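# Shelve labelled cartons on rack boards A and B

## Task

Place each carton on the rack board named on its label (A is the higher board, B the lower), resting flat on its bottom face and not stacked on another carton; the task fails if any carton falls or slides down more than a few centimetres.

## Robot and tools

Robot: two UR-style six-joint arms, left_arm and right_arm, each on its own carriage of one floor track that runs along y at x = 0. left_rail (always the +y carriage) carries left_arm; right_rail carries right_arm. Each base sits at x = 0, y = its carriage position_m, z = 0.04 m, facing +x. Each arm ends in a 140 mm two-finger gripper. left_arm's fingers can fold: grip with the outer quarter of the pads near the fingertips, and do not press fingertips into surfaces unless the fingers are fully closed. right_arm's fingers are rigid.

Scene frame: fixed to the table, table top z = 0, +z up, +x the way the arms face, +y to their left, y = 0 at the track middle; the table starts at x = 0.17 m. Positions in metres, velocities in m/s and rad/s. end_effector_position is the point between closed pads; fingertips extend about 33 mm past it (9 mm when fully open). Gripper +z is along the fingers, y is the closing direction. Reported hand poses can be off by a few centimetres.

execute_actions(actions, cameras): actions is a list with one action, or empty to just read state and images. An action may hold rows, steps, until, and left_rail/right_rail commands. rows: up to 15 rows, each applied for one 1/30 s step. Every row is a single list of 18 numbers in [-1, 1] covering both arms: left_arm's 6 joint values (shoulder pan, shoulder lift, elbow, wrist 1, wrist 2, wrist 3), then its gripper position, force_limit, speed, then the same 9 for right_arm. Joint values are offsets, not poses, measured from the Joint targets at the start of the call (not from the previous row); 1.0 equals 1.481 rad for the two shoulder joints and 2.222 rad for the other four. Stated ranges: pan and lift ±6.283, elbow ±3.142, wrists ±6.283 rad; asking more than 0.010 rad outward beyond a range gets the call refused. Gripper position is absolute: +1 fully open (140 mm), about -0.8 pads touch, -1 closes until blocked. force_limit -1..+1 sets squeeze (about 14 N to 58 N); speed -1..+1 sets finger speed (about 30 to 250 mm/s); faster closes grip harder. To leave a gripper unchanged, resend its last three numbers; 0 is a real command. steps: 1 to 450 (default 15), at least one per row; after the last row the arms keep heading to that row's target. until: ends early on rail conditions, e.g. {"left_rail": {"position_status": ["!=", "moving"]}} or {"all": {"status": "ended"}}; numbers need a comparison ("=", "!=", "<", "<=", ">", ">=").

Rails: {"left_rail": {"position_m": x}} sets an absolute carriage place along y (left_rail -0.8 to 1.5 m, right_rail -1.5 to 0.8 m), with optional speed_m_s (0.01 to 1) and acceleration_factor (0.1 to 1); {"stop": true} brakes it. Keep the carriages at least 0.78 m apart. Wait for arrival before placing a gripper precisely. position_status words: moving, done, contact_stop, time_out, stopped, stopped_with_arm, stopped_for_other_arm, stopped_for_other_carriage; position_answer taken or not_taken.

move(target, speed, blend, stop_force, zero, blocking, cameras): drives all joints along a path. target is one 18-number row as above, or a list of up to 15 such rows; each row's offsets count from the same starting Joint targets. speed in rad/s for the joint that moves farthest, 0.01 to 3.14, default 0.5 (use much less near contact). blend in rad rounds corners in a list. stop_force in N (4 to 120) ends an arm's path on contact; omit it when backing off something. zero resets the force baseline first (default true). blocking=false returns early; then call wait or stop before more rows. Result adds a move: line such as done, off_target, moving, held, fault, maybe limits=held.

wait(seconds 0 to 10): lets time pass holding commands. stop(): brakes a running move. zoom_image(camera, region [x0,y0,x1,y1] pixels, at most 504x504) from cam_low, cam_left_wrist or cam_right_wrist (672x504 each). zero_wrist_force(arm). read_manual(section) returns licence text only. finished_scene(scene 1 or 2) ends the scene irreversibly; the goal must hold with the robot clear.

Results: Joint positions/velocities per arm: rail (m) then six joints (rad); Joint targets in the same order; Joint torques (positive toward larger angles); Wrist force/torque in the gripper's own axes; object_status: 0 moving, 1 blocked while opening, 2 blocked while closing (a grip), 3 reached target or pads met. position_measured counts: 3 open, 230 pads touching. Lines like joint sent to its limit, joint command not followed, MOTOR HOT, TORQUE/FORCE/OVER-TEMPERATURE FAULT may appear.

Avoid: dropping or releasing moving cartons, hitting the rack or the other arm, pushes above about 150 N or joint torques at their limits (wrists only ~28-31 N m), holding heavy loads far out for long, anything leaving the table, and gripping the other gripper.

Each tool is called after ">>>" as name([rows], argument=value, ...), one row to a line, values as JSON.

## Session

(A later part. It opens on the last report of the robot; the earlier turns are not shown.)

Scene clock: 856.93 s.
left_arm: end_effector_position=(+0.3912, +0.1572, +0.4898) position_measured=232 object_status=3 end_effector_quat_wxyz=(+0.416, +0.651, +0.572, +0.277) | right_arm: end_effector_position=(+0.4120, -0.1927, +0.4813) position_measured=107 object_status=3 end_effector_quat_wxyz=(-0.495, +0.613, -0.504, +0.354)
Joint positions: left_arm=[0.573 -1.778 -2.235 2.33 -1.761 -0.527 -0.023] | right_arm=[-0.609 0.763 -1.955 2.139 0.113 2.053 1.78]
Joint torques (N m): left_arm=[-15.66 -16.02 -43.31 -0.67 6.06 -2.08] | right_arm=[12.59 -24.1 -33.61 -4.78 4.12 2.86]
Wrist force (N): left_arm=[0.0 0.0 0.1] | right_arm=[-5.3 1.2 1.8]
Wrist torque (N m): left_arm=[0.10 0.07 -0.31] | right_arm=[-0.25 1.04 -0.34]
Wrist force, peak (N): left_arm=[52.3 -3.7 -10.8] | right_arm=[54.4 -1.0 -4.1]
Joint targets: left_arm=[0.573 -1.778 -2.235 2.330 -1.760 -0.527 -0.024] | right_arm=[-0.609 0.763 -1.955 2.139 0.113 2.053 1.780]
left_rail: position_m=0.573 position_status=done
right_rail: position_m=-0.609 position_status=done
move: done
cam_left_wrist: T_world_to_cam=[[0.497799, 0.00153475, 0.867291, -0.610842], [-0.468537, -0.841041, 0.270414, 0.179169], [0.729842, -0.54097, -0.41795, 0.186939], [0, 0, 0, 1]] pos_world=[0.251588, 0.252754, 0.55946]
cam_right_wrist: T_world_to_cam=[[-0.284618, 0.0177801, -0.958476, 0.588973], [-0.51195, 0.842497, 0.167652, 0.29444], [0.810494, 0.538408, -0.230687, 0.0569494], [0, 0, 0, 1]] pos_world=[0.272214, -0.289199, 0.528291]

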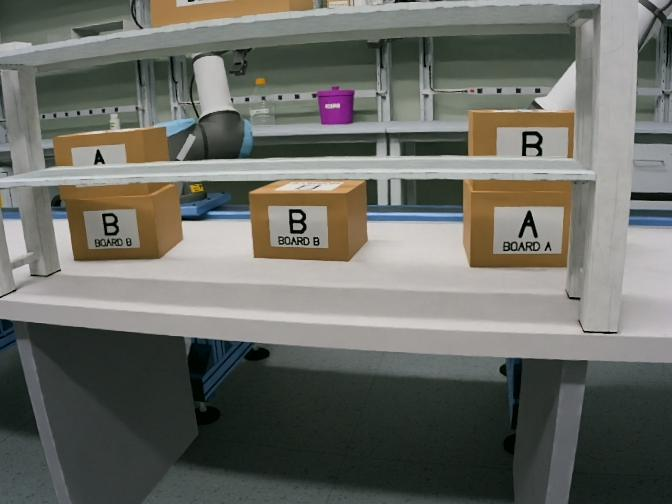

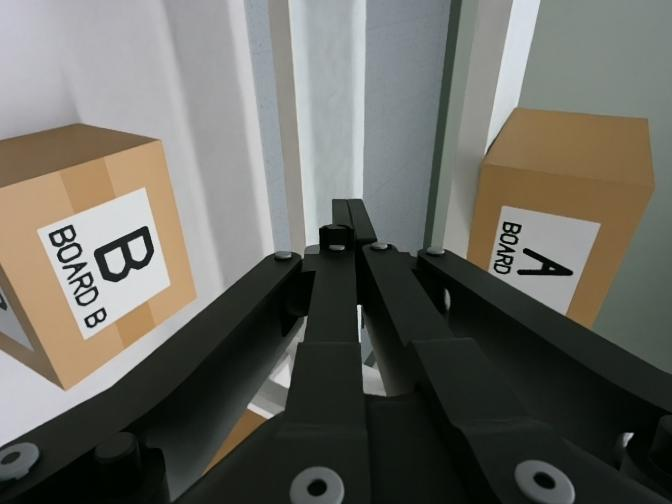

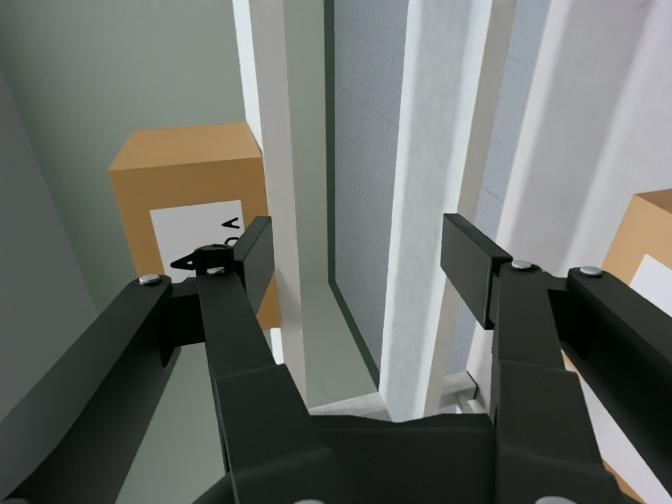

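>>> execute_actions([
  {"left_rail": {"position_m": 0.7055}, "steps": 120, "until": {"left_rail": {"position_status": ["!=", "moving"]}}},
], cameras=[])

>>> execute_actions([
  {"right_rail": {"position_m": -0.5095}, "steps": 120, "until": {"right_rail": {"position_status": ["!=", "moving"]}}},
], cameras=[])

>>> move([
  [0.095694,0.183973,-0.021767,-0.262586,-0.02829,0.189604,-1,-1,-0.5, -0.11578,-0.099013,0.034141,0.026587,-0.035374,-0.011386,0.18,-1,-0.5],
  [0.095694,0.328844,0.077249,-0.458161,-0.02829,0.189604,-1,-1,-0.5, -0.11578,-0.017638,0.15309,-0.1466,-0.035374,-0.011386,0.18,-1,-0.5],
  [0.095694,0.520821,0.119182,-0.628049,-0.02829,0.189604,-1,-1,-0.5, -0.11578,0.131415,0.216364,-0.309219,-0.035374,-0.011386,0.18,-1,-0.5],
  [0.095694,0.718844,0.129837,-0.77069,-0.02829,0.189604,-1,-1,-0.5, -0.11578,0.324902,0.248039,-0.469857,-0.035374,-0.011386,0.18,-1,-0.5],
], speed=[0.5,0.5,0.4,0.35], blend=[0.02,0.02,0.02,0], cameras=["cam_low", "cam_right_wrist"])

Scene clock: 1002.50 s.
left_arm: end_effector_position=(+0.3912, +0.2892, +0.4898) position_measured=232 object_status=3 end_effector_quat_wxyz=(+0.416, +0.651, +0.572, +0.277) end_effector_velocity=(+0.000, +0.001, +0.000) end_effector_angular_velocity=(+0.003, -0.001, -0.001) | right_arm: end_effector_position=(+0.4120, -0.1928, +0.4813) position_measured=107 object_status=3 end_effector_quat_wxyz=(-0.495, +0.613, -0.504, +0.354)
Joint positions: left_arm=[0.705 -1.778 -2.235 2.33 -1.76 -0.527 -0.024] | right_arm=[-0.609 0.763 -1.955 2.139 0.113 2.053 1.78]
Joint velocities: left_arm=[0.001 -0.001 0 0 0.002 0 0.001] | right_arm=[within noise]
Joint torques (N m): left_arm=[10.56 0.68 -49.76 -1.33 5.44 -2.12] | right_arm=[9.68 -24.03 -41.03 -2.53 3.46 2.58]
Wrist force (N): left_arm=[0.1 -0.2 -0.1] | right_arm=[-5.2 1.4 2.0]
Wrist torque (N m): left_arm=[0.07 0.04 -0.30] | right_arm=[-0.22 1.03 -0.34]
Wrist force, peak (N): left_arm=[-2.3 -0.3 0.5] | right_arm=[-5.7 1.3 1.9]
Joint targets: left_arm=[0.706 -1.778 -2.235 2.330 -1.760 -0.527 -0.024] | right_arm=[-0.609 0.763 -1.955 2.139 0.113 2.053 1.780]
Tool commands: left_gripper/position=-1.0 left_gripper/force_limit=-1.0 left_gripper/speed=-0.5 right_gripper/position=+0.18 right_gripper/force_limit=-1.0 right_gripper/speed=-0.5
left_rail: position_m=0.705 position_m_goal=0.706 position_status=done
right_rail: position_m=-0.609 position_status=done

Scene clock: 1003.53 s.
left_arm: end_effector_position=(+0.3912, +0.2893, +0.4898) position_measured=232 object_status=3 end_effector_quat_wxyz=(+0.416, +0.651, +0.572, +0.277) | right_arm: end_effector_position=(+0.4120, -0.0930, +0.4813) position_measured=107 object_status=3 end_effector_quat_wxyz=(-0.495, +0.613, -0.504, +0.354) end_effector_velocity=(+0.000, +0.001, +0.001) end_effector_angular_velocity=(+0.001, -0.001, +0.001)
Joint positions: left_arm=[0.706 -1.778 -2.235 2.33 -1.76 -0.527 -0.024] | right_arm=[-0.51 0.763 -1.955 2.139 0.113 2.053 1.78]
Joint velocities: left_arm=[within noise] | right_arm=[0.001 0 -0.002 0 0 -0.001 0]
Joint torques (N m): left_arm=[11.3 17.43 -51.7 -1.15 6.08 -2.42] | right_arm=[9.68 -12.78 -42.53 -2.01 3.64 2.61]
Wrist force (N): left_arm=[0.1 -0.1 0.1] | right_arm=[-5.4 1.1 2.0]
Wrist torque (N m): left_arm=[0.11 0.06 -0.30] | right_arm=[-0.30 1.06 -0.34]
Wrist force, peak (N): left_arm=[0.1 -0.5 0.2] | right_arm=[-7.0 1.0 2.5]
Joint targets: left_arm=[0.706 -1.778 -2.235 2.330 -1.760 -0.527 -0.024] | right_arm=[-0.509 0.763 -1.955 2.139 0.113 2.053 1.780]
Tool commands: left_gripper/position=-1.0 left_gripper/force_limit=-1.0 left_gripper/speed=-0.5 right_gripper/position=+0.18 right_gripper/force_limit=-1.0 right_gripper/speed=-0.5
left_rail: position_m=0.706 position_status=done
right_rail: position_m=-0.510 position_m_goal=-0.509 position_status=done

Scene clock: 1008.13 s.
left_arm: end_effector_position=(+0.4234, +0.1770, +0.1001) position_measured=232 object_status=3 end_effector_quat_wxyz=(+0.428, +0.675, +0.542, +0.259) | right_arm: end_effector_position=(+0.4127, -0.1834, +0.0914) position_measured=107 object_status=3 end_effector_quat_wxyz=(-0.479, +0.589, -0.531, +0.375)
Joint positions: left_arm=[0.705 -1.637 -1.171 2.619 -3.473 -0.59 0.398] | right_arm=[-0.509 0.592 -1.474 2.69 -0.931 1.975 1.755]
Joint torques (N m): left_arm=[3.64 -27.01 -0.74 -9.05 -0.53 2.26] | right_arm=[-11.64 -12.03 -6.58 -5.35 -2.04 -2.16]
Wrist force (N): left_arm=[-0.2 -0.3 0.5] | right_arm=[-5.7 1.3 2.2]
Wrist torque (N m): left_arm=[0.06 0.12 -0.29] | right_arm=[-0.23 1.14 -0.30]
Wrist force, peak (N): left_arm=[-0.5 2.2 -0.6] | right_arm=[-6.2 1.5 2.2]
Joint targets: left_arm=[0.706 -1.637 -1.170 2.619 -3.473 -0.590 0.398] | right_arm=[-0.509 0.592 -1.474 2.690 -0.931 1.975 1.755]
left_rail: position_m=0.705 position_m_goal=0.706 position_status=done
right_rail: position_m=-0.509 position_status=done
move: done
cam_right_wrist: T_world_to_cam=[[-0.281668, 0.0440519, -0.9585, 0.218921], [-0.43449, 0.884804, 0.168346, 0.327973], [0.855501, 0.463877, -0.230081, -0.0709692], [0, 0, 0, 1]] pos_world=[0.264879, -0.266915, 0.138294]

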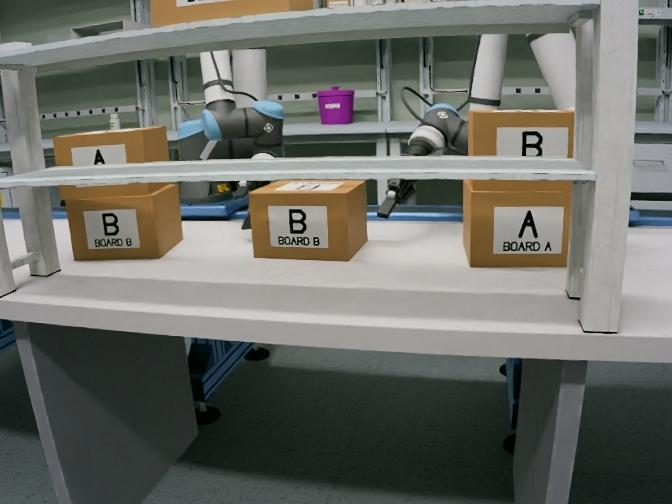

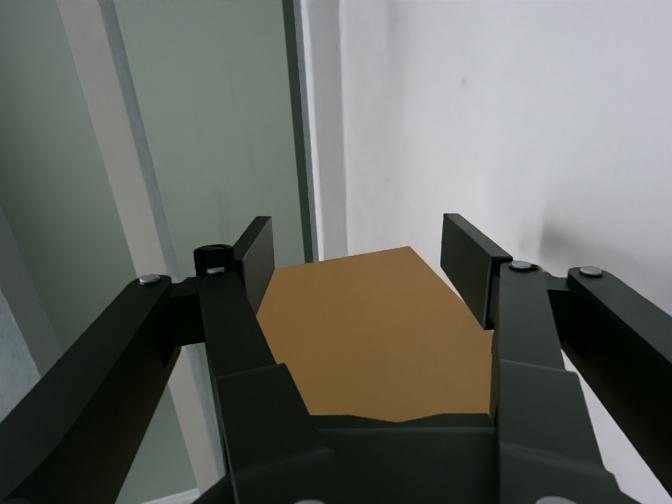

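>>> zero_wrist_force(arm="right_arm")

>>> move([
  [0.002669,0.017257,-0.040674,0.026806,-0.000783,0.00288,-1,-1,-0.5, 0.102402,0.052034,-0.046887,0.022498,0.065293,0.022412,0.18,-1,-0.5],
  [0.003737,0.02416,-0.056944,0.037528,-0.001096,0.004032,-1,-1,-0.5, 0.139267,0.070766,-0.063766,0.030597,0.088798,0.03048,0.18,-1,-0.5],
], speed=0.05, blend=[0.01,0], stop_force=6, cameras=[])

Wrist force sensor zeroed.

Scene clock: 1021.03 s.
left_arm: end_effector_position=(+0.4222, +0.1367, +0.0999) position_measured=232 object_status=3 end_effector_quat_wxyz=(+0.428, +0.675, +0.542, +0.259) | right_arm: end_effector_position=(+0.4131, -0.1247, +0.0913) position_measured=107 object_status=3 end_effector_quat_wxyz=(-0.480, +0.589, -0.531, +0.375)
Joint positions: left_arm=[0.706 -1.633 -1.15 2.546 -3.425 -0.591 0.403] | right_arm=[-0.509 0.768 -1.384 2.569 -0.873 2.143 1.813]
Joint torques (N m): left_arm=[-11.35 -73.89 -21.11 -7.49 1.53 -1.39] | right_arm=[-13.93 -46.93 -9.37 -4.39 -2.46 -1.27]
Wrist force (N, zeroed by zero_wrist_force on right_arm): left_arm=[3.5 0.2 -0.2] | right_arm=[1.0 0.4 -0.7]
Wrist torque (N m, zeroed by zero_wrist_force on right_arm): left_arm=[0.04 0.20 -0.32] | right_arm=[0.02 -0.11 0.00]
Wrist force, peak (N, zeroed by zero_wrist_force on right_arm): left_arm=[5.9 -0.3 -4.2] | right_arm=[8.6 1.3 -1.8]
Joint targets: left_arm=[0.706 -1.633 -1.150 2.546 -3.425 -0.591 0.403] | right_arm=[-0.509 0.768 -1.384 2.569 -0.873 2.143 1.813]
left_rail: position_m=0.706 position_status=done
right_rail: position_m=-0.509 position_status=done
move: contact (left_arm, right_arm); path passed 1 of 2 targets; left_arm: the elbow is farthest, 0.053 rad from its target; right_arm: the shoulder pan is farthest, 0.030 rad from its target

>>> move(target=[0.000135,0.000932,-0.002115,0.001431,-0.000036,0.000149,-1,-1,-0.5, 0.004862,0.002519,-0.002228,0.001049,0.003074,0.001116,0.18,-1,-0.5], speed=0.02, cameras=[])

Scene clock: 1037.57 s.
left_arm: end_effector_position=(+0.4222, +0.1343, +0.0998) position_measured=232 object_status=3 end_effector_quat_wxyz=(+0.428, +0.675, +0.542, +0.259) | right_arm: end_effector_position=(+0.4127, -0.1222, +0.0913) position_measured=107 object_status=3 end_effector_quat_wxyz=(-0.480, +0.589, -0.531, +0.376)
Joint positions: left_arm=[0.706 -1.633 -1.148 2.541 -3.422 -0.591 0.403] | right_arm=[-0.509 0.775 -1.381 2.564 -0.871 2.15 1.815]
Joint torques (N m): left_arm=[-2.39 -40.09 -50.53 -4.87 -1.69 2.45] | right_arm=[25.65 -23.51 -37.43 -0.22 -3.5 2.59]
Wrist force (N, zeroed by zero_wrist_force on right_arm): left_arm=[33.1 -5.3 -9.3] | right_arm=[31.4 -6.1 -9.0]
Wrist torque (N m, zeroed by zero_wrist_force on right_arm): left_arm=[0.21 1.37 -0.26] | right_arm=[0.13 0.55 -0.10]
Wrist force, peak (N, zeroed by zero_wrist_force on right_arm): left_arm=[33.1 -5.3 -9.3] | right_arm=[31.4 -6.1 -9.0]
Joint targets: left_arm=[0.706 -1.633 -1.148 2.541 -3.422 -0.591 0.403] | right_arm=[-0.509 0.775 -1.380 2.564 -0.871 2.150 1.815]
left_rail: position_m=0.706 position_status=done
right_rail: position_m=-0.509 position_status=done
move: done

>>> move(target=[0.000124,0.000857,-0.001946,0.001317,-0.000033,0.000137,-1,-1,-0.5, 0.004473,0.002317,-0.00205,0.000965,0.002828,0.001027,0.18,-1,-0.5], speed=0.02, cameras=[])

Scene clock: 1045.17 s.
left_arm: end_effector_position=(+0.4221, +0.1318, +0.0999) position_measured=232 object_status=3 end_effector_quat_wxyz=(+0.428, +0.675, +0.542, +0.259) | right_arm: end_effector_position=(+0.4124, -0.1199, +0.0912) position_measured=107 object_status=3 end_effector_quat_wxyz=(-0.480, +0.589, -0.531, +0.376)
Joint positions: left_arm=[0.706 -1.633 -1.147 2.537 -3.419 -0.591 0.403] | right_arm=[-0.51 0.782 -1.377 2.56 -0.869 2.156 1.818]
Joint torques (N m): left_arm=[-13.94 -48.71 -66.88 -7.09 -2.04 2.4] | right_arm=[33.45 -25.79 -47.67 -1.91 -8.48 1.59]
Wrist force (N, zeroed by zero_wrist_force on right_arm): left_arm=[51.6 -10.9 -7.0] | right_arm=[53.0 -5.5 -11.3]
Wrist torque (N m, zeroed by zero_wrist_force on right_arm): left_arm=[0.49 2.08 -0.16] | right_arm=[0.72 0.90 0.94]
Wrist force, peak (N, zeroed by zero_wrist_force on right_arm): left_arm=[53.5 -14.1 -7.5] | right_arm=[59.5 -10.5 -12.8]
Joint targets: left_arm=[0.706 -1.633 -1.147 2.537 -3.419 -0.591 0.403] | right_arm=[-0.509 0.782 -1.377 2.560 -0.869 2.156 1.818]
left_rail: position_m=0.706 position_status=done
right_rail: position_m=-0.510 position_m_goal=-0.509 position_status=done
move: done

>>> move([
  [0,-0.042675,-0.000748,0.029179,0,0,-1,-1,-0.5, 0.000778,-0.040553,-0.004758,0.031867,0.000491,0.000178,0.18,-1,-0.5],
  [0,-0.084676,-0.002299,0.058724,0,0,-1,-1,-0.5, 0.000778,-0.079468,-0.01025,0.063296,0.000491,0.000178,0.18,-1,-0.5],
  [0,-0.129973,-0.005344,0.09196,0,0,-1,-1,-0.5, 0.000778,-0.12004,-0.017559,0.097646,0.000491,0.000178,0.18,-1,-0.5],
  [0,-0.173422,-0.00974,0.125316,0,0,-1,-1,-0.5, 0.000778,-0.157609,-0.026059,0.131186,0.000491,0.000178,0.18,-1,-0.5],
], speed=[0.08,0.1,0.15,0.15], blend=[0.01,0.01,0.01,0], cameras=["cam_low"])

Scene clock: 1130.17 s.
left_arm: end_effector_position=(+0.4220, +0.1313, +0.1955) position_measured=232 object_status=3 end_effector_quat_wxyz=(+0.428, +0.675, +0.542, +0.259) | right_arm: end_effector_position=(+0.4124, -0.1192, +0.1867) position_measured=107 object_status=3 end_effector_quat_wxyz=(-0.480, +0.589, -0.531, +0.376)
Joint positions: left_arm=[0.705 -1.633 -1.404 2.515 -3.14 -0.591 0.403] | right_arm=[-0.509 0.783 -1.61 2.502 -0.578 2.157 1.818]
Joint torques (N m): left_arm=[-23.82 -73.03 -86.68 -7.66 -3.14 2.33] | right_arm=[35.72 -40.23 -62.13 -3.59 -12.04 1.16]
Wrist force (N, zeroed by zero_wrist_force on right_arm): left_arm=[60.4 -13.8 -9.7] | right_arm=[61.7 0.4 -11.0]
Wrist torque (N m, zeroed by zero_wrist_force on right_arm): left_arm=[0.32 2.36 -0.13] | right_arm=[-0.08 1.11 1.32]
Wrist force, peak (N, zeroed by zero_wrist_force on right_arm): left_arm=[65.1 -14.0 -10.5] | right_arm=[67.0 1.2 -11.8]
Joint targets: left_arm=[0.706 -1.633 -1.404 2.515 -3.140 -0.591 0.403] | right_arm=[-0.509 0.783 -1.610 2.502 -0.577 2.157 1.818]
left_rail: position_m=0.705 position_m_goal=0.706 position_status=done
right_rail: position_m=-0.509 position_status=done
move: done

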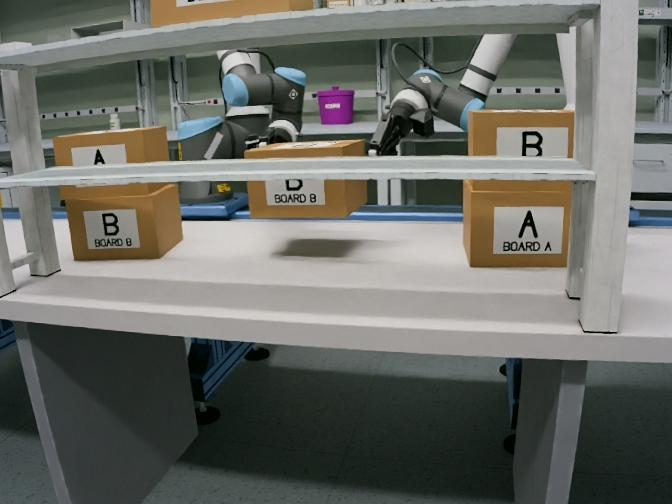

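>>> move([
  [0.019827,-0.056583,-0.021592,0.055057,-0.001426,0.005093,-1,-1,-0.5, -0.052131,-0.067435,-0.015042,0.052326,-0.04273,-0.015339,0.18,-1,-0.5],
  [0.038982,-0.102787,-0.045951,0.106573,-0.002671,0.009469,-1,-1,-0.5, -0.10219,-0.121534,-0.034566,0.101897,-0.084269,-0.029257,0.18,-1,-0.5],
  [0.057467,-0.138611,-0.073078,0.15455,-0.003737,0.013129,-1,-1,-0.5, -0.150178,-0.162298,-0.058571,0.148711,-0.124617,-0.041753,0.18,-1,-0.5],
  [0.07528,-0.164055,-0.10297,0.198987,-0.004622,0.016071,-1,-1,-0.5, -0.196095,-0.189727,-0.087057,0.192769,-0.163774,-0.05283,0.18,-1,-0.5],
], speed=0.15, blend=[0.01,0.01,0.01,0], cameras=[])

Scene clock: 1148.20 s.
left_arm: end_effector_position=(+0.4843, +0.1204, +0.3766) position_measured=232 object_status=3 end_effector_quat_wxyz=(+0.416, +0.651, +0.572, +0.277) | right_arm: end_effector_position=(+0.4977, -0.1299, +0.3672) position_measured=107 object_status=3 end_effector_quat_wxyz=(-0.496, +0.612, -0.504, +0.354)
Joint positions: left_arm=[0.705 -1.522 -1.647 2.286 -2.698 -0.601 0.439] | right_arm=[-0.509 0.493 -1.891 2.308 -0.149 1.794 1.701]
Joint torques (N m): left_arm=[-18.63 -59.16 -98.24 -8 -6.05 2.23] | right_arm=[21.26 -23.53 -58.56 -2.22 -32.62 -4.7]
Wrist force (N, zeroed by zero_wrist_force on right_arm): left_arm=[64.0 -14.8 -10.3] | right_arm=[65.2 0.4 -12.0]
Wrist torque (N m, zeroed by zero_wrist_force on right_arm): left_arm=[0.50 2.50 -0.13] | right_arm=[0.01 1.31 1.51]
Wrist force, peak (N, zeroed by zero_wrist_force on right_arm): left_arm=[75.7 -14.1 -13.1] | right_arm=[77.6 0.9 -14.0]
Joint targets: left_arm=[0.706 -1.522 -1.647 2.286 -2.698 -0.601 0.439] | right_arm=[-0.509 0.493 -1.892 2.308 -0.149 1.794 1.701]
left_rail: position_m=0.705 position_m_goal=0.706 position_status=done
right_rail: position_m=-0.509 position_status=done
move: done

>>> move([
  [0.05133,0.034031,-0.011616,-0.052372,-0.017336,0.050729,-1,-1,-0.5, -0.038481,0.034436,-0.015059,-0.009172,-0.024743,-0.006877,0.18,-1,-0.5],
  [0.106502,0.071722,-0.028353,-0.099091,-0.03874,0.099356,-1,-1,-0.5, -0.073558,0.075793,-0.034811,-0.017804,-0.047313,-0.013033,0.18,-1,-0.5],
  [0.158555,0.108461,-0.048276,-0.134523,-0.061026,0.140108,-1,-1,-0.5, -0.101877,0.118629,-0.057268,-0.024338,-0.065536,-0.017957,0.18,-1,-0.5],
  [0.207313,0.144281,-0.070842,-0.16059,-0.083393,0.174289,-1,-1,-0.5, -0.12501,0.162005,-0.082142,-0.028587,-0.080428,-0.021962,0.18,-1,-0.5],
  [0.252701,0.179305,-0.095675,-0.178983,-0.105284,0.203123,-1,-1,-0.5, -0.144166,0.205375,-0.109235,-0.030468,-0.092759,-0.02527,0.18,-1,-0.5],
  [0.280641,0.201999,-0.113096,-0.18757,-0.119185,0.219604,-1,-1,-0.5, -0.15499,0.233707,-0.128128,-0.030459,-0.09973,-0.027133,0.18,-1,-0.5],
], speed=0.16, blend=[0.01,0.01,0.01,0.01,0.01,0], cameras=["cam_low"])

Scene clock: 1182.03 s.
left_arm: end_effector_position=(+0.7347, +0.1210, +0.3764) position_measured=232 object_status=3 end_effector_quat_wxyz=(+0.416, +0.650, +0.571, +0.278) | right_arm: end_effector_position=(+0.7474, -0.1281, +0.3663) position_measured=107 object_status=3 end_effector_quat_wxyz=(-0.496, +0.612, -0.504, +0.354)
Joint positions: left_arm=[0.705 -1.106 -1.348 2.035 -3.115 -0.866 0.927] | right_arm=[-0.51 0.263 -1.546 2.024 -0.217 1.572 1.641]
Joint torques (N m): left_arm=[-26.69 -49.24 -89.28 -18.95 -18.82 3] | right_arm=[30.37 -36.52 -53.48 -8.07 -29.32 -4.01]
Wrist force (N, zeroed by zero_wrist_force on right_arm): left_arm=[55.7 -13.7 -7.6] | right_arm=[57.9 1.5 -10.2]
Wrist torque (N m, zeroed by zero_wrist_force on right_arm): left_arm=[0.36 2.14 -0.11] | right_arm=[0.02 0.83 1.30]
Wrist force, peak (N, zeroed by zero_wrist_force on right_arm): left_arm=[68.0 -14.6 -11.6] | right_arm=[69.4 0.9 -12.5]
Joint targets: left_arm=[0.706 -1.106 -1.348 2.035 -3.115 -0.866 0.927] | right_arm=[-0.509 0.263 -1.545 2.024 -0.217 1.572 1.640]
left_rail: position_m=0.705 position_m_goal=0.706 position_status=done
right_rail: position_m=-0.510 position_m_goal=-0.509 position_status=done
move: done

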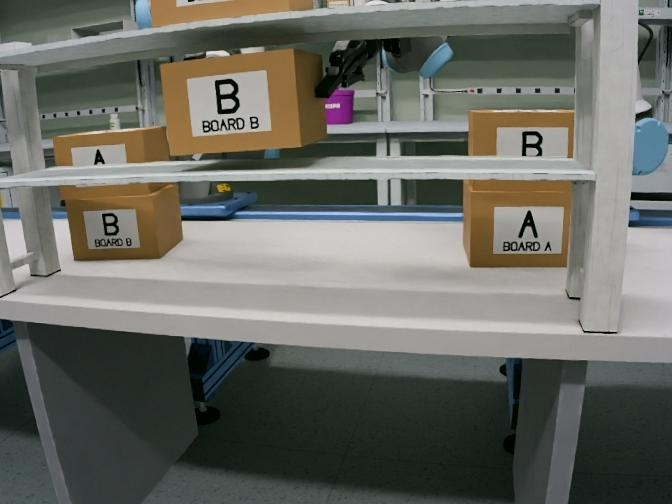

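>>> move(target=[0,0.028764,0.011013,-0.030185,0,0,-1,-1,-0.5, 0,0.021236,0.016814,-0.030968,0,0,0.18,-1,-0.5], speed=0.03, stop_force=10, cameras=[])

Scene clock: 1192.50 s.
left_arm: end_effector_position=(+0.7349, +0.1210, +0.3418) position_measured=232 object_status=3 end_effector_quat_wxyz=(+0.416, +0.650, +0.571, +0.278) | right_arm: end_effector_position=(+0.7477, -0.1281, +0.3350) position_measured=107 object_status=3 end_effector_quat_wxyz=(-0.496, +0.612, -0.504, +0.354)
Joint positions: left_arm=[0.706 -1.106 -1.306 2.059 -3.181 -0.866 0.927] | right_arm=[-0.51 0.263 -1.517 2.057 -0.278 1.572 1.64]
Joint torques (N m): left_arm=[-33.17 -88.81 -83.35 -4.95 -18.14 2.51] | right_arm=[34.16 -52.99 -45.46 -0.45 -25.23 1.05]
Wrist force (N, zeroed by zero_wrist_force on right_arm): left_arm=[58.6 -5.0 -10.4] | right_arm=[57.7 -7.1 -13.0]
Wrist torque (N m, zeroed by zero_wrist_force on right_arm): left_arm=[0.20 2.19 -0.24] | right_arm=[-0.73 0.84 -0.14]
Wrist force, peak (N, zeroed by zero_wrist_force on right_arm): left_arm=[61.1 -6.5 -11.4] | right_arm=[61.7 1.8 -11.0]
Joint targets: left_arm=[0.706 -1.106 -1.306 2.059 -3.181 -0.866 0.927] | right_arm=[-0.509 0.263 -1.517 2.057 -0.278 1.572 1.640]
left_rail: position_m=0.706 position_status=done
right_rail: position_m=-0.510 position_m_goal=-0.509 position_status=done
move: contact (left_arm, right_arm)

>>> move([
  [0.006205,-0.010567,0.009946,-0.004914,-0.003128,0.00356,-1,-1,-0.5, -0.020506,-0.008859,0.006184,0.000153,-0.0132,-0.003537,0.18,-1,-0.5],
  [-0.073444,-0.073876,0.057525,0.022804,0.035842,-0.045396,-1,-1,-0.5, 0.005658,-0.088926,0.057718,0.001904,0.003641,0.000972,0.18,-1,-0.5],
  [-0.161843,-0.179899,0.093506,0.105329,0.075356,-0.110194,-1,-1,-0.5, 0.02233,-0.201675,0.09086,0.043947,0.014379,0.003852,0.18,-1,-0.5],
  [-0.405943,-0.670442,0.14202,0.594651,0.148051,-0.366157,-1,-1,-0.5, 0.369899,-0.212498,0.000923,0.159774,0.237205,0.070792,0.18,-1,-0.5],
], speed=[0.03,0.25,0.35,0.5], blend=[0,0.01,0.01,0], cameras=["cam_low"])

>>> execute_actions([
  {"left_rail": {"position_m": 1.045}, "steps": 120, "until": {"left_rail": {"position_status": ["!=", "moving"]}}},
], cameras=[])

>>> execute_actions([
  {"right_rail": {"position_m": -0.17}, "steps": 120, "until": {"right_rail": {"position_status": ["!=", "moving"]}}},
], cameras=["cam_left_wrist", "cam_right_wrist"])

Scene clock: 1245.87 s.
left_arm: end_effector_position=(+0.4194, +0.3287, +0.4899) position_measured=232 object_status=3 end_effector_quat_wxyz=(+0.416, +0.650, +0.572, +0.277) | right_arm: end_effector_position=(+0.4414, -0.0412, +0.4817) position_measured=107 object_status=3 end_effector_quat_wxyz=(-0.496, +0.612, -0.505, +0.353)
Joint positions: left_arm=[0.706 -1.707 -2.299 2.375 -1.86 -0.537 0.114] | right_arm=[-0.509 0.811 -1.832 2.059 0.077 2.099 1.798]
Joint torques (N m): left_arm=[-13.06 -8.39 -44.58 -0.91 6.01 -2.54] | right_arm=[10.05 -36.59 -49.91 1.76 4.27 2.88]
Wrist force (N, zeroed by zero_wrist_force on right_arm): left_arm=[0.1 -0.5 -0.2] | right_arm=[4.2 -4.6 -1.4]
Wrist torque (N m, zeroed by zero_wrist_force on right_arm): left_arm=[0.01 0.06 -0.30] | right_arm=[-1.08 -0.93 -0.04]
Wrist force, peak (N, zeroed by zero_wrist_force on right_arm): left_arm=[58.8 -4.8 -10.3] | right_arm=[58.0 -6.6 -13.2]
Joint targets: left_arm=[0.706 -1.707 -2.299 2.375 -1.860 -0.537 0.113] | right_arm=[-0.509 0.811 -1.832 2.059 0.077 2.099 1.798]
left_rail: position_m=0.706 position_status=done
right_rail: position_m=-0.509 position_status=done
move: done

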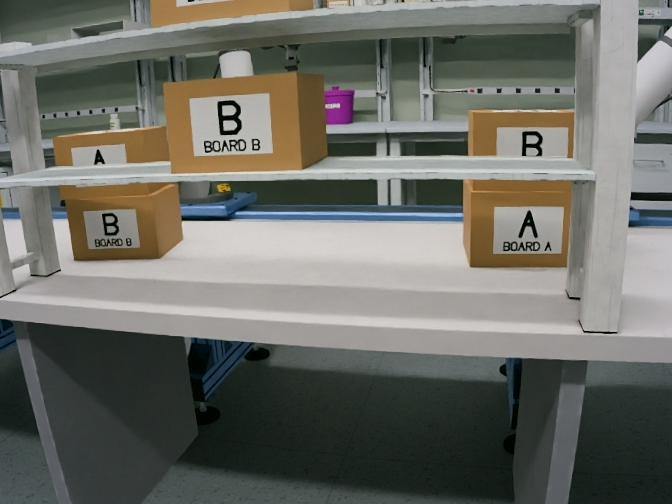

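Scene clock: 1247.57 s.
left_arm: end_effector_position=(+0.4194, +0.6682, +0.4899) position_measured=232 object_status=3 end_effector_quat_wxyz=(+0.416, +0.650, +0.572, +0.277) end_effector_velocity=(+0.000, +0.001, +0.001) end_effector_angular_velocity=(-0.001, +0.000, -0.001) | right_arm: end_effector_position=(+0.4414, -0.0412, +0.4817) position_measured=107 object_status=3 end_effector_quat_wxyz=(-0.496, +0.612, -0.505, +0.353)
Joint positions: left_arm=[1.045 -1.707 -2.299 2.375 -1.86 -0.537 0.113] | right_arm=[-0.509 0.811 -1.832 2.059 0.077 2.099 1.798]
Joint velocities: left_arm=[0.001 -0.001 -0.001 -0.001 0.001 0 0] | right_arm=[within noise]
Joint torques (N m): left_arm=[10.53 20.8 -44.44 -0.75 5.98 -2.32] | right_arm=[11.22 -34.38 -46.72 1.55 4.11 2.69]
Wrist force (N, zeroed by zero_wrist_force on right_arm): left_arm=[0.3 -0.2 -0.1] | right_arm=[4.0 -4.5 -1.5]
Wrist torque (N m, zeroed by zero_wrist_force on right_arm): left_arm=[0.06 0.01 -0.30] | right_arm=[-1.05 -0.89 -0.04]
Wrist force, peak (N, zeroed by zero_wrist_force on right_arm): left_arm=[-2.2 -0.4 0.1] | right_arm=[4.4 -5.0 -1.9]
Joint targets: left_arm=[1.045 -1.707 -2.299 2.375 -1.860 -0.537 0.113] | right_arm=[-0.509 0.811 -1.832 2.059 0.077 2.099 1.798]
Tool commands: left_gripper/position=-1.0 left_gripper/force_limit=-1.0 left_gripper/speed=-0.5 right_gripper/position=+0.18 right_gripper/force_limit=-1.0 right_gripper/speed=-0.5
left_rail: position_m=1.045 position_status=done
right_rail: position_m=-0.509 position_status=done

Scene clock: 1249.27 s.
left_arm: end_effector_position=(+0.4194, +0.6683, +0.4899) position_measured=232 object_status=3 end_effector_quat_wxyz=(+0.416, +0.650, +0.572, +0.277) | right_arm: end_effector_position=(+0.4413, +0.2982, +0.4817) position_measured=107 object_status=3 end_effector_quat_wxyz=(-0.496, +0.612, -0.505, +0.353) end_effector_velocity=(+0.001, +0.001, +0.000) end_effector_angular_velocity=(+0.001, +0.000, +0.000)
Joint positions: left_arm=[1.045 -1.707 -2.299 2.375 -1.86 -0.537 0.113] | right_arm=[-0.17 0.811 -1.832 2.059 0.077 2.099 1.798]
Joint velocities: left_arm=[within noise] | right_arm=[0.001 -0.002 -0.001 0 0 -0.002 0]
Joint torques (N m): left_arm=[9.22 30.78 -47.92 -0.94 4.81 -2.22] | right_arm=[6.6 -13.38 -44.14 1.15 3.04 2.88]
Wrist force (N, zeroed by zero_wrist_force on right_arm): left_arm=[0.1 -0.5 0.1] | right_arm=[3.9 -4.5 -1.4]
Wrist torque (N m, zeroed by zero_wrist_force on right_arm): left_arm=[0.01 0.06 -0.30] | right_arm=[-1.04 -0.88 -0.04]
Wrist force, peak (N, zeroed by zero_wrist_force on right_arm): left_arm=[0.2 -0.6 0.1] | right_arm=[5.3 -4.9 -1.8]
Joint targets: left_arm=[1.045 -1.707 -2.299 2.375 -1.860 -0.537 0.113] | right_arm=[-0.170 0.811 -1.832 2.059 0.077 2.099 1.798]
Tool commands: left_gripper/position=-1.0 left_gripper/force_limit=-1.0 left_gripper/speed=-0.5 right_gripper/position=+0.18 right_gripper/force_limit=-1.0 right_gripper/speed=-0.5
left_rail: position_m=1.045 position_status=done
right_rail: position_m=-0.170 position_status=done
cam_left_wrist: T_world_to_cam=[[0.497576, 0.00232457, 0.867417, -0.626228], [-0.467845, -0.841358, 0.270624, 0.622122], [0.730438, -0.540473, -0.417552, 0.442149], [0, 0, 0, 1]] pos_world=[0.27969, 0.763853, 0.55946]
cam_right_wrist: T_world_to_cam=[[-0.284322, 0.0194951, -0.958531, 0.588346], [-0.511511, 0.842521, 0.168861, -0.105088], [0.810874, 0.53831, -0.229575, -0.231714], [0, 0, 0, 1]] pos_world=[0.301417, 0.201803, 0.528497]

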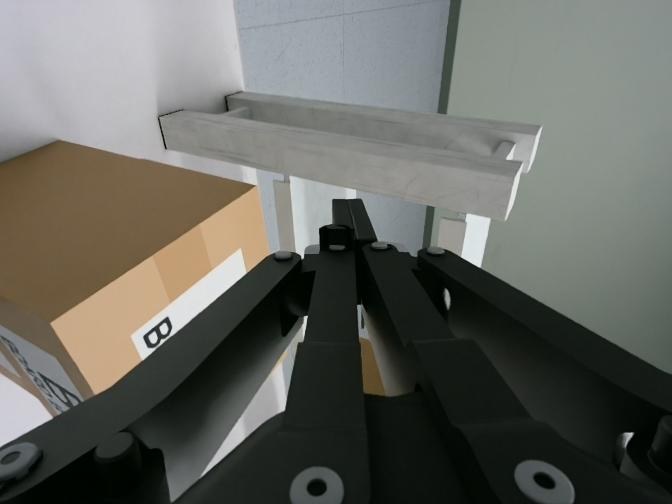

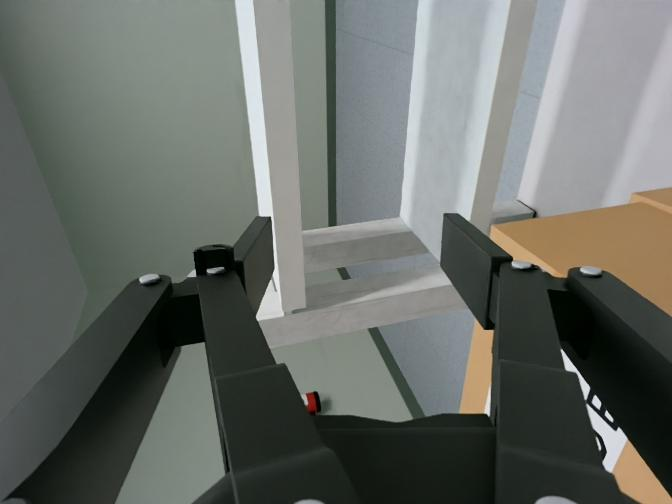

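>>> move([
  [0,0.040373,0.084494,-0.111421,0,0,-1,-1,-0.5, 0,0.050881,0.071184,-0.104934,0,0,0.18,-1,-0.5],
  [0,0.168958,0.159724,-0.272356,0,0,-1,-1,-0.5, 0,0.144236,0.127828,-0.223802,0,0,0.18,-1,-0.5],
], speed=0.4, blend=[0.02,0], cameras=["cam_right_wrist"])

>>> zero_wrist_force(arm="right_arm")

>>> move([
  [0.020115,0.116821,-0.028971,-0.070611,-0.003156,0.025392,-1,-1,-0.5, 0.06138,0.060353,-0.039387,0.007275,0.03896,0.014892,0.18,-1,-0.5],
  [0.02808,0.163082,-0.040444,-0.098573,-0.004406,0.035447,-1,-1,-0.5, 0.084091,0.082684,-0.05396,0.009967,0.053375,0.020402,0.18,-1,-0.5],
], speed=0.05, blend=[0.01,0], stop_force=6, cameras=[])

Scene clock: 1318.00 s.
left_arm: end_effector_position=(+0.4194, +0.6681, +0.2601) position_measured=232 object_status=3 end_effector_quat_wxyz=(+0.416, +0.650, +0.572, +0.277) | right_arm: end_effector_position=(+0.4414, +0.2984, +0.2515) position_measured=107 object_status=3 end_effector_quat_wxyz=(-0.496, +0.612, -0.505, +0.353)
Joint positions: left_arm=[1.045 -1.707 -2.049 2.729 -2.465 -0.537 0.113] | right_arm=[-0.17 0.811 -1.618 2.343 -0.42 2.099 1.798]
Joint torques (N m): left_arm=[10.17 23.7 -33.01 -8.51 3.21 -1.67] | right_arm=[-7.35 -17.36 -23.14 -4.69 -0.11 2.64]
Wrist force (N, zeroed by zero_wrist_force on right_arm): left_arm=[-0.1 -0.8 0.0] | right_arm=[3.8 -5.0 -0.9]
Wrist torque (N m, zeroed by zero_wrist_force on right_arm): left_arm=[-0.07 0.07 -0.30] | right_arm=[-1.19 -0.86 -0.02]
Wrist force, peak (N, zeroed by zero_wrist_force on right_arm): left_arm=[0.0 -2.0 0.9] | right_arm=[4.4 -6.5 -2.4]
Joint targets: left_arm=[1.045 -1.707 -2.049 2.729 -2.465 -0.537 0.113] | right_arm=[-0.170 0.811 -1.618 2.343 -0.420 2.099 1.798]
left_rail: position_m=1.045 position_status=done
right_rail: position_m=-0.170 position_status=done
move: done
cam_right_wrist: T_world_to_cam=[[-0.284607, 0.019196, -0.958452, 0.367933], [-0.511455, 0.842578, 0.168749, -0.0663448], [0.81081, 0.538232, -0.229985, -0.28457], [0, 0, 0, 1]] pos_world=[0.301516, 0.202002, 0.298395]

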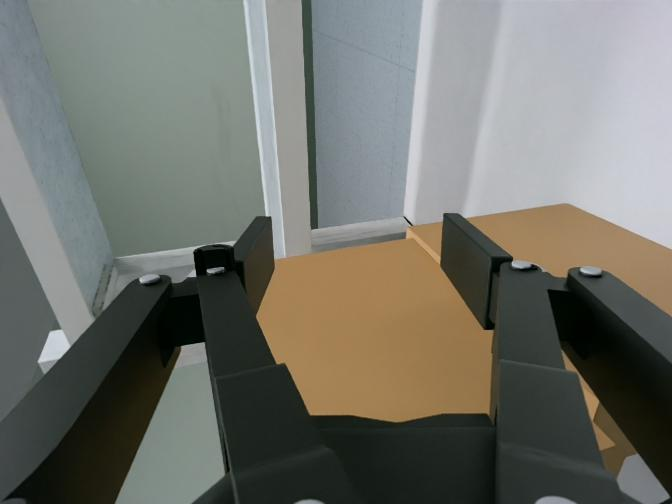

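Wrist force sensor zeroed.

Scene clock: 1323.07 s.
left_arm: end_effector_position=(+0.4219, +0.6238, +0.2606) position_measured=232 object_status=3 end_effector_quat_wxyz=(+0.416, +0.650, +0.572, +0.277) | right_arm: end_effector_position=(+0.4375, +0.3547, +0.2512) position_measured=107 object_status=3 end_effector_quat_wxyz=(-0.496, +0.612, -0.504, +0.354)
Joint positions: left_arm=[1.045 -1.681 -1.896 2.673 -2.603 -0.543 0.163] | right_arm=[-0.17 0.912 -1.519 2.246 -0.402 2.195 1.835]
Joint torques (N m): left_arm=[-17.57 -28.53 -37.11 -1.87 5.72 -1.39] | right_arm=[-13.05 -53.92 -24.26 -4.56 -2.26 -1.11]
Wrist force (N, zeroed by zero_wrist_force on right_arm): left_arm=[2.8 0.0 -0.9] | right_arm=[1.1 0.9 -0.8]
Wrist torque (N m, zeroed by zero_wrist_force on right_arm): left_arm=[-0.04 0.09 -0.32] | right_arm=[-0.01 -0.02 -0.03]
Wrist force, peak (N, zeroed by zero_wrist_force on right_arm): left_arm=[7.4 1.1 -5.7] | right_arm=[6.4 1.9 -2.4]
Joint targets: left_arm=[1.045 -1.681 -1.896 2.673 -2.603 -0.543 0.163] | right_arm=[-0.170 0.912 -1.519 2.246 -0.402 2.195 1.835]
left_rail: position_m=1.045 position_status=done
right_rail: position_m=-0.170 position_status=done
move: contact (left_arm, right_arm); path passed 1 of 2 targets; left_arm: the shoulder lift is farthest, 0.089 rad from its target; right_arm: the shoulder pan is farthest, 0.023 rad from its target

>>> move(target=[0.001047,0.005739,-0.00144,-0.0036,-0.000158,0.001317,-1,-1,-0.5, 0.00287,0.002789,-0.0018,0.000338,0.0018,0.000698,0.18,-1,-0.5], speed=0.02, cameras=[])

Scene clock: 1335.83 s.
left_arm: end_effector_position=(+0.4222, +0.6214, +0.2604) position_measured=232 object_status=3 end_effector_quat_wxyz=(+0.416, +0.650, +0.572, +0.277) | right_arm: end_effector_position=(+0.4371, +0.3570, +0.2511) position_measured=107 object_status=3 end_effector_quat_wxyz=(-0.496, +0.612, -0.504, +0.354)
Joint positions: left_arm=[1.045 -1.679 -1.888 2.67 -2.611 -0.544 0.166] | right_arm=[-0.17 0.916 -1.515 2.242 -0.402 2.199 1.836]
Joint torques (N m): left_arm=[-3.43 15.26 -70.2 -14.86 -1.95 2.58] | right_arm=[25.2 -20.51 -49.44 -0.99 -3.68 2.66]
Wrist force (N, zeroed by zero_wrist_force on right_arm): left_arm=[38.9 2.2 -21.1] | right_arm=[32.5 -5.7 -10.4]
Wrist torque (N m, zeroed by zero_wrist_force on right_arm): left_arm=[-0.10 1.32 -0.37] | right_arm=[0.07 0.52 -0.10]
Wrist force, peak (N, zeroed by zero_wrist_force on right_arm): left_arm=[38.9 2.2 -21.1] | right_arm=[32.5 -5.7 -10.4]
Joint targets: left_arm=[1.045 -1.679 -1.888 2.670 -2.611 -0.544 0.166] | right_arm=[-0.170 0.917 -1.515 2.242 -0.402 2.199 1.836]
left_rail: position_m=1.045 position_status=done
right_rail: position_m=-0.170 position_status=done
move: done

>>> move(target=[0.000796,0.004362,-0.001094,-0.002736,-0.00012,0.001001,-1,-1,-0.5, 0.002181,0.00212,-0.001368,0.000257,0.001368,0.00053,0.18,-1,-0.5], speed=0.02, cameras=[])

Scene clock: 1341.20 s.
left_arm: end_effector_position=(+0.4224, +0.6195, +0.2603) position_measured=232 object_status=3 end_effector_quat_wxyz=(+0.416, +0.650, +0.572, +0.277) | right_arm: end_effector_position=(+0.4368, +0.3588, +0.2509) position_measured=107 object_status=3 end_effector_quat_wxyz=(-0.496, +0.612, -0.504, +0.354)
Joint positions: left_arm=[1.045 -1.678 -1.882 2.667 -2.617 -0.544 0.168] | right_arm=[-0.17 0.92 -1.512 2.239 -0.401 2.202 1.837]
Joint torques (N m): left_arm=[-16.03 9.19 -93.07 -21.72 -2.57 2.55] | right_arm=[40.69 -14.48 -57.46 -2.73 -10.52 2.64]
Wrist force (N, zeroed by zero_wrist_force on right_arm): left_arm=[68.0 -3.2 -22.4] | right_arm=[64.1 -13.2 -18.5]
Wrist torque (N m, zeroed by zero_wrist_force on right_arm): left_arm=[0.09 2.36 -0.33] | right_arm=[0.17 1.05 0.17]
Wrist force, peak (N, zeroed by zero_wrist_force on right_arm): left_arm=[68.0 -3.2 -22.4] | right_arm=[64.1 -13.2 -18.5]
Joint targets: left_arm=[1.045 -1.678 -1.881 2.667 -2.617 -0.544 0.168] | right_arm=[-0.170 0.920 -1.512 2.238 -0.401 2.202 1.837]
left_rail: position_m=1.045 position_status=done
right_rail: position_m=-0.170 position_status=done
move: done

>>> move([
  [0,-0.035914,-0.011653,0.03559,0,0,-1,-1,-0.5, 0,-0.020103,-0.008856,0.022256,0,0,0.18,-1,-0.5],
  [0,-0.079761,-0.029805,0.082967,0,0,-1,-1,-0.5, 0,-0.04653,-0.022826,0.053839,0,0,0.18,-1,-0.5],
  [0,-0.112723,-0.047743,0.122875,0,0,-1,-1,-0.5, 0,-0.068209,-0.036899,0.082361,0,0,0.18,-1,-0.5],
  [0,-0.139649,-0.066776,0.159855,0,0,-1,-1,-0.5, 0,-0.087511,-0.052201,0.110529,0,0,0.18,-1,-0.5],
], speed=[0.08,0.12,0.15,0.15], blend=[0.01,0.01,0.01,0], cameras=["cam_low"])

Scene clock: 1407.23 s.
left_arm: end_effector_position=(+0.4224, +0.6197, +0.3751) position_measured=232 object_status=3 end_effector_quat_wxyz=(+0.416, +0.650, +0.572, +0.277) | right_arm: end_effector_position=(+0.4369, +0.3591, +0.3657) position_measured=107 object_status=3 end_effector_quat_wxyz=(-0.496, +0.612, -0.504, +0.354)
Joint positions: left_arm=[1.045 -1.678 -2.088 2.519 -2.262 -0.544 0.168] | right_arm=[-0.17 0.92 -1.641 2.123 -0.156 2.202 1.837]
Joint torques (N m): left_arm=[-44.13 -17.38 -95.46 -8.72 2.72 2.6] | right_arm=[40.17 -48.88 -72.74 -6.66 -19.02 2.3]
Wrist force (N, zeroed by zero_wrist_force on right_arm): left_arm=[66.7 -10.4 -13.5] | right_arm=[68.7 9.0 -10.1]
Wrist torque (N m, zeroed by zero_wrist_force on right_arm): left_arm=[0.24 2.49 -0.24] | right_arm=[-0.31 1.27 -0.23]
Wrist force, peak (N, zeroed by zero_wrist_force on right_arm): left_arm=[72.8 -6.9 -19.5] | right_arm=[76.0 9.5 -11.6]
Joint targets: left_arm=[1.045 -1.678 -2.088 2.519 -2.262 -0.544 0.168] | right_arm=[-0.170 0.920 -1.641 2.122 -0.156 2.202 1.837]
left_rail: position_m=1.045 position_status=done
right_rail: position_m=-0.170 position_status=done
move: done

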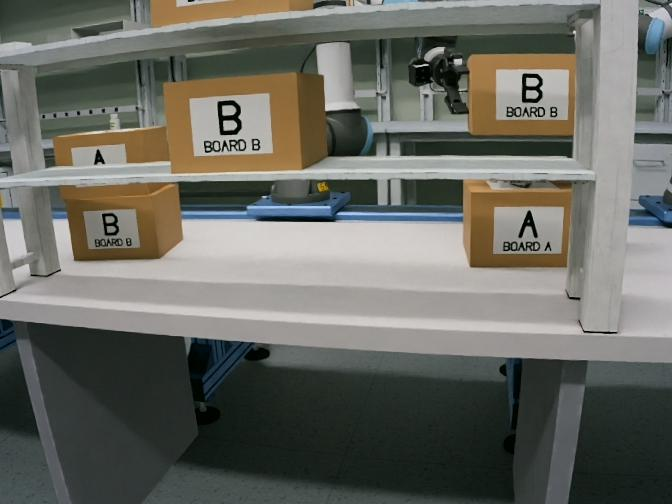

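>>> move([
  [-0.00034,-0.00159,0.00045,0.00099,0.00005,-0.00042,-1,-1,-0.5, -0.00092,-0.00089,0.00058,-0.00011,-0.00058,-0.00022,0.18,-1,-0.5],
  [0.033552,0.084896,-0.02012,-0.070866,-0.006947,0.040511,-1,-1,-0.5, -0.060545,-0.045685,0.026173,-0.004469,-0.038355,-0.015263,0.18,-1,-0.5],
  [0.062309,0.162201,-0.043848,-0.127154,-0.013559,0.074215,-1,-1,-0.5, -0.129901,-0.089748,0.04935,-0.005599,-0.082538,-0.030823,0.18,-1,-0.5],
  [0.08593,0.230326,-0.070733,-0.167873,-0.019787,0.100693,-1,-1,-0.5, -0.20899,-0.133082,0.070111,-0.003499,-0.133128,-0.046901,0.18,-1,-0.5],
  [0.104417,0.289269,-0.100776,-0.193024,-0.02563,0.119945,-1,-1,-0.5, -0.297812,-0.175684,0.088456,0.00183,-0.190125,-0.063496,0.18,-1,-0.5],
], speed=[0.02,0.15,0.15,0.15,0.15], blend=[0,0.01,0.01,0.01,0], cameras=[])

Scene clock: 1447.87 s.
left_arm: end_effector_position=(+0.4830, +0.4658, +0.3774) position_measured=232 object_status=3 end_effector_quat_wxyz=(+0.416, +0.650, +0.572, +0.277) | right_arm: end_effector_position=(+0.4968, +0.2044, +0.3651) position_measured=107 object_status=3 end_effector_quat_wxyz=(-0.496, +0.612, -0.504, +0.354)
Joint positions: left_arm=[1.045 -1.524 -1.66 2.295 -2.691 -0.601 0.435] | right_arm=[-0.17 0.479 -1.901 2.319 -0.152 1.78 1.696]
Joint torques (N m): left_arm=[-9.86 -18.93 -93.63 -20.45 -3.07 2.28] | right_arm=[13.32 -25.54 -41.11 -1.5 -26.68 -4.73]
Wrist force (N, zeroed by zero_wrist_force on right_arm): left_arm=[50.8 -15.9 -6.5] | right_arm=[51.2 1.0 -7.9]
Wrist torque (N m, zeroed by zero_wrist_force on right_arm): left_arm=[0.49 1.98 -0.10] | right_arm=[0.15 1.09 1.74]
Wrist force, peak (N, zeroed by zero_wrist_force on right_arm): left_arm=[67.2 -10.1 -13.5] | right_arm=[69.1 8.8 -10.1]
Joint targets: left_arm=[1.045 -1.524 -1.660 2.295 -2.691 -0.601 0.435] | right_arm=[-0.170 0.479 -1.901 2.319 -0.151 1.780 1.696]
left_rail: position_m=1.045 position_status=done
right_rail: position_m=-0.170 position_status=done
move: done

>>> move([
  [0.05133,0.034031,-0.011616,-0.052372,-0.017336,0.050729,-1,-1,-0.5, -0.038481,0.034436,-0.015059,-0.009172,-0.024743,-0.006877,0.18,-1,-0.5],
  [0.106502,0.071722,-0.028353,-0.099091,-0.03874,0.099356,-1,-1,-0.5, -0.073558,0.075793,-0.034811,-0.017804,-0.047313,-0.013033,0.18,-1,-0.5],
  [0.158555,0.108461,-0.048276,-0.134523,-0.061026,0.140108,-1,-1,-0.5, -0.101877,0.118629,-0.057268,-0.024338,-0.065536,-0.017957,0.18,-1,-0.5],
  [0.207313,0.144281,-0.070842,-0.16059,-0.083393,0.174289,-1,-1,-0.5, -0.12501,0.162005,-0.082142,-0.028587,-0.080428,-0.021962,0.18,-1,-0.5],
  [0.252701,0.179305,-0.095675,-0.178983,-0.105284,0.203123,-1,-1,-0.5, -0.144166,0.205375,-0.109235,-0.030468,-0.092759,-0.02527,0.18,-1,-0.5],
  [0.280641,0.201999,-0.113096,-0.18757,-0.119185,0.219604,-1,-1,-0.5, -0.15499,0.233707,-0.128128,-0.030459,-0.09973,-0.027133,0.18,-1,-0.5],
], speed=0.16, blend=[0.01,0.01,0.01,0.01,0.01,0], cameras=["cam_low"])

Scene clock: 1462.93 s.
left_arm: end_effector_position=(+0.7308, +0.4649, +0.3790) position_measured=232 object_status=3 end_effector_quat_wxyz=(+0.416, +0.650, +0.572, +0.277) | right_arm: end_effector_position=(+0.7458, +0.2038, +0.3665) position_measured=107 object_status=3 end_effector_quat_wxyz=(-0.496, +0.612, -0.504, +0.354)
Joint positions: left_arm=[1.045 -1.108 -1.361 2.044 -3.108 -0.866 0.923] | right_arm=[-0.17 0.249 -1.555 2.035 -0.219 1.558 1.636]
Joint torques (N m): left_arm=[-13.61 -48.12 -82.49 -17.48 -11.86 2.22] | right_arm=[13.87 -35.49 -50.53 -7.1 -21.12 -3.87]
Wrist force (N, zeroed by zero_wrist_force on right_arm): left_arm=[38.2 -13.2 -3.7] | right_arm=[39.4 2.3 -4.9]
Wrist torque (N m, zeroed by zero_wrist_force on right_arm): left_arm=[0.40 1.57 -0.10] | right_arm=[0.02 0.61 1.25]
Wrist force, peak (N, zeroed by zero_wrist_force on right_arm): left_arm=[55.0 -15.5 -7.4] | right_arm=[55.7 1.0 -8.7]
Joint targets: left_arm=[1.045 -1.108 -1.361 2.044 -3.108 -0.866 0.923] | right_arm=[-0.170 0.249 -1.555 2.034 -0.219 1.558 1.636]
left_rail: position_m=1.045 position_status=done
right_rail: position_m=-0.170 position_status=done
move: done

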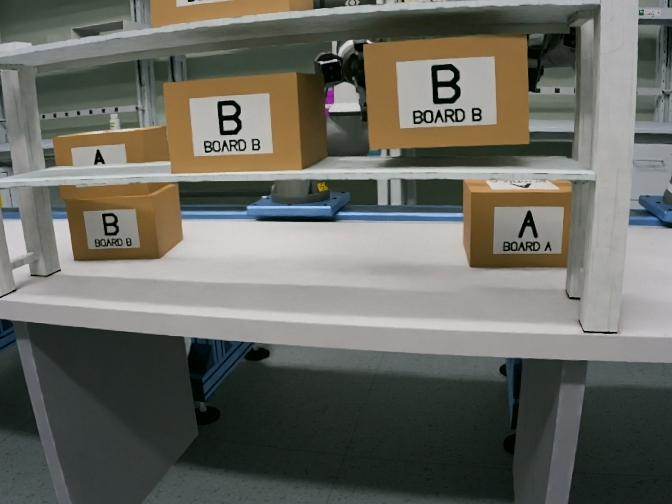

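>>> move(target=[0,0.028764,0.011013,-0.030185,0,0,-1,-1,-0.5, 0,0.021236,0.016814,-0.030968,0,0,0.18,-1,-0.5], speed=0.03, stop_force=10, cameras=[])

Scene clock: 1470.60 s.
left_arm: end_effector_position=(+0.7310, +0.4647, +0.3441) position_measured=232 object_status=3 end_effector_quat_wxyz=(+0.416, +0.650, +0.572, +0.277) | right_arm: end_effector_position=(+0.7460, +0.2039, +0.3359) position_measured=107 object_status=3 end_effector_quat_wxyz=(-0.496, +0.612, -0.504, +0.354)
Joint positions: left_arm=[1.045 -1.108 -1.318 2.068 -3.175 -0.866 0.923] | right_arm=[-0.17 0.249 -1.528 2.067 -0.28 1.558 1.636]
Joint torques (N m): left_arm=[-24.06 -45.07 -55.95 -14.13 -11.35 1.94] | right_arm=[20.9 -52.82 -44.07 0.66 -20.43 1.02]
Wrist force (N, zeroed by zero_wrist_force on right_arm): left_arm=[43.6 -4.4 -7.3] | right_arm=[38.6 -5.8 -8.5]
Wrist torque (N m, zeroed by zero_wrist_force on right_arm): left_arm=[0.11 1.66 -0.25] | right_arm=[-0.51 0.58 -0.31]
Wrist force, peak (N, zeroed by zero_wrist_force on right_arm): left_arm=[44.6 -7.7 -6.9] | right_arm=[44.3 3.0 -6.0]
Joint targets: left_arm=[1.045 -1.108 -1.318 2.068 -3.175 -0.866 0.923] | right_arm=[-0.170 0.249 -1.528 2.067 -0.280 1.558 1.636]
left_rail: position_m=1.045 position_status=done
right_rail: position_m=-0.170 position_status=done
move: contact (right_arm)

>>> move([
  [0.006205,-0.010567,0.009946,-0.004914,-0.003128,0.00356,-1,-1,-0.5, -0.020506,-0.008859,0.006184,0.000153,-0.0132,-0.003537,0.18,-1,-0.5],
  [-0.073444,-0.073876,0.057525,0.022804,0.035842,-0.045396,-1,-1,-0.5, 0.005658,-0.088926,0.057718,0.001904,0.003641,0.000972,0.18,-1,-0.5],
  [-0.161843,-0.179899,0.093506,0.105329,0.075356,-0.110194,-1,-1,-0.5, 0.02233,-0.201675,0.09086,0.043947,0.014379,0.003852,0.18,-1,-0.5],
  [-0.404593,-0.66234,0.13797,0.591951,0.148051,-0.364356,-1,-1,-0.5, 0.379352,-0.205071,-0.003577,0.160674,0.243506,0.072592,0.18,-1,-0.5],
], speed=[0.03,0.25,0.35,0.5], blend=[0,0.01,0.01,0], cameras=["cam_low", "cam_left_wrist", "cam_right_wrist"])

Scene clock: 1493.00 s.
left_arm: end_effector_position=(+0.4195, +0.6684, +0.4899) position_measured=232 object_status=3 end_effector_quat_wxyz=(+0.416, +0.650, +0.572, +0.277) | right_arm: end_effector_position=(+0.4415, +0.2981, +0.4809) position_measured=107 object_status=3 end_effector_quat_wxyz=(-0.495, +0.612, -0.505, +0.354)
Joint positions: left_arm=[1.045 -1.707 -2.299 2.375 -1.86 -0.537 0.113] | right_arm=[-0.17 0.811 -1.831 2.059 0.077 2.099 1.797]
Joint torques (N m): left_arm=[-16.6 -11.41 -43.81 -0.73 5.86 -2.36] | right_arm=[9.11 -35.61 -49.38 1.83 4.69 2.79]
Wrist force (N, zeroed by zero_wrist_force on right_arm): left_arm=[0.2 -0.5 -0.1] | right_arm=[-1.2 -0.8 -0.6]
Wrist torque (N m, zeroed by zero_wrist_force on right_arm): left_arm=[0.02 0.04 -0.30] | right_arm=[-0.16 0.29 -0.02]
Wrist force, peak (N, zeroed by zero_wrist_force on right_arm): left_arm=[43.8 -4.4 -7.2] | right_arm=[39.2 -6.3 -8.2]
Joint targets: left_arm=[1.045 -1.707 -2.299 2.375 -1.859 -0.537 0.113] | right_arm=[-0.170 0.811 -1.831 2.059 0.077 2.099 1.797]
left_rail: position_m=1.045 position_status=done
right_rail: position_m=-0.170 position_status=done
move: done
cam_left_wrist: T_world_to_cam=[[0.497283, 0.00239783, 0.867585, -0.626296], [-0.467718, -0.841497, 0.270413, 0.622311], [0.730718, -0.540257, -0.41734, 0.441787], [0, 0, 0, 1]] pos_world=[0.279691, 0.763853, 0.55946]
cam_right_wrist: T_world_to_cam=[[-0.284997, 0.0181627, -0.958356, 0.588297], [-0.511007, 0.843011, 0.16794, -0.104661], [0.810955, 0.537589, -0.230974, -0.23113], [0, 0, 0, 1]] pos_world=[0.301616, 0.201798, 0.52799]

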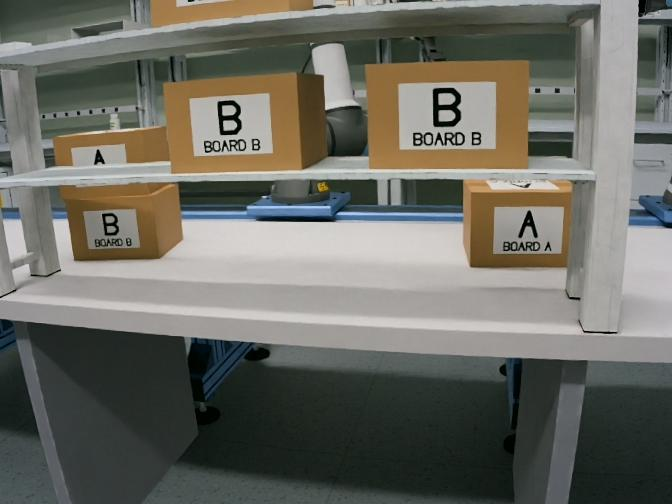

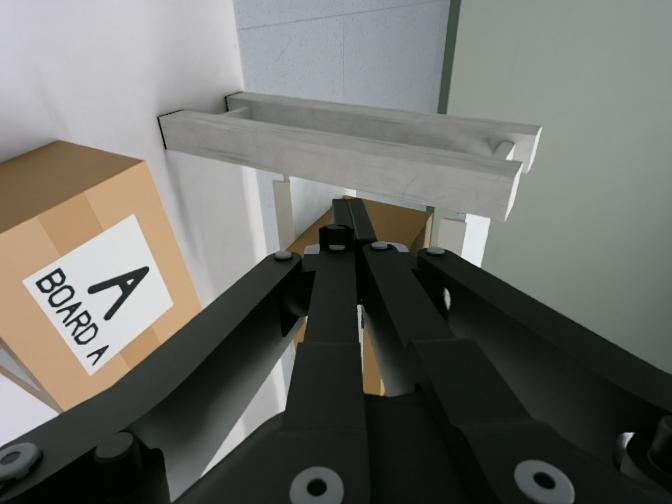

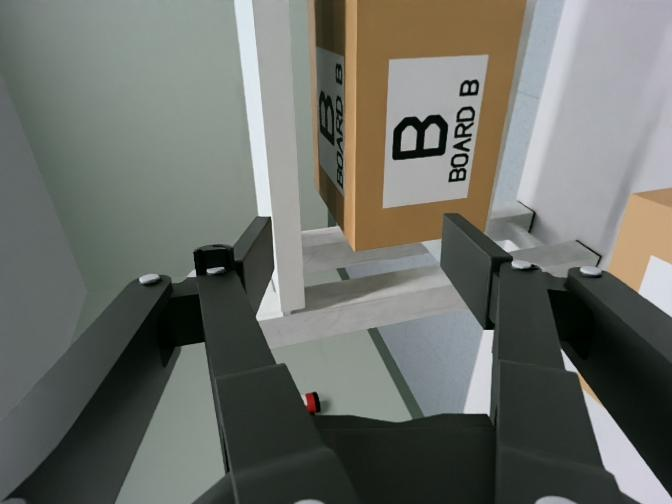

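>>> zoom_image(camera="cam_left_wrist", region=[0, 130, 280, 430])

Scaled by 1.680.

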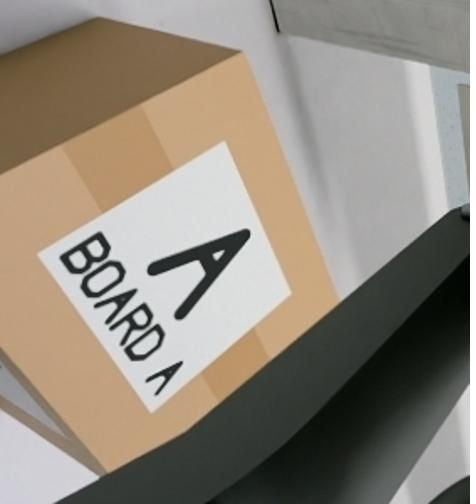

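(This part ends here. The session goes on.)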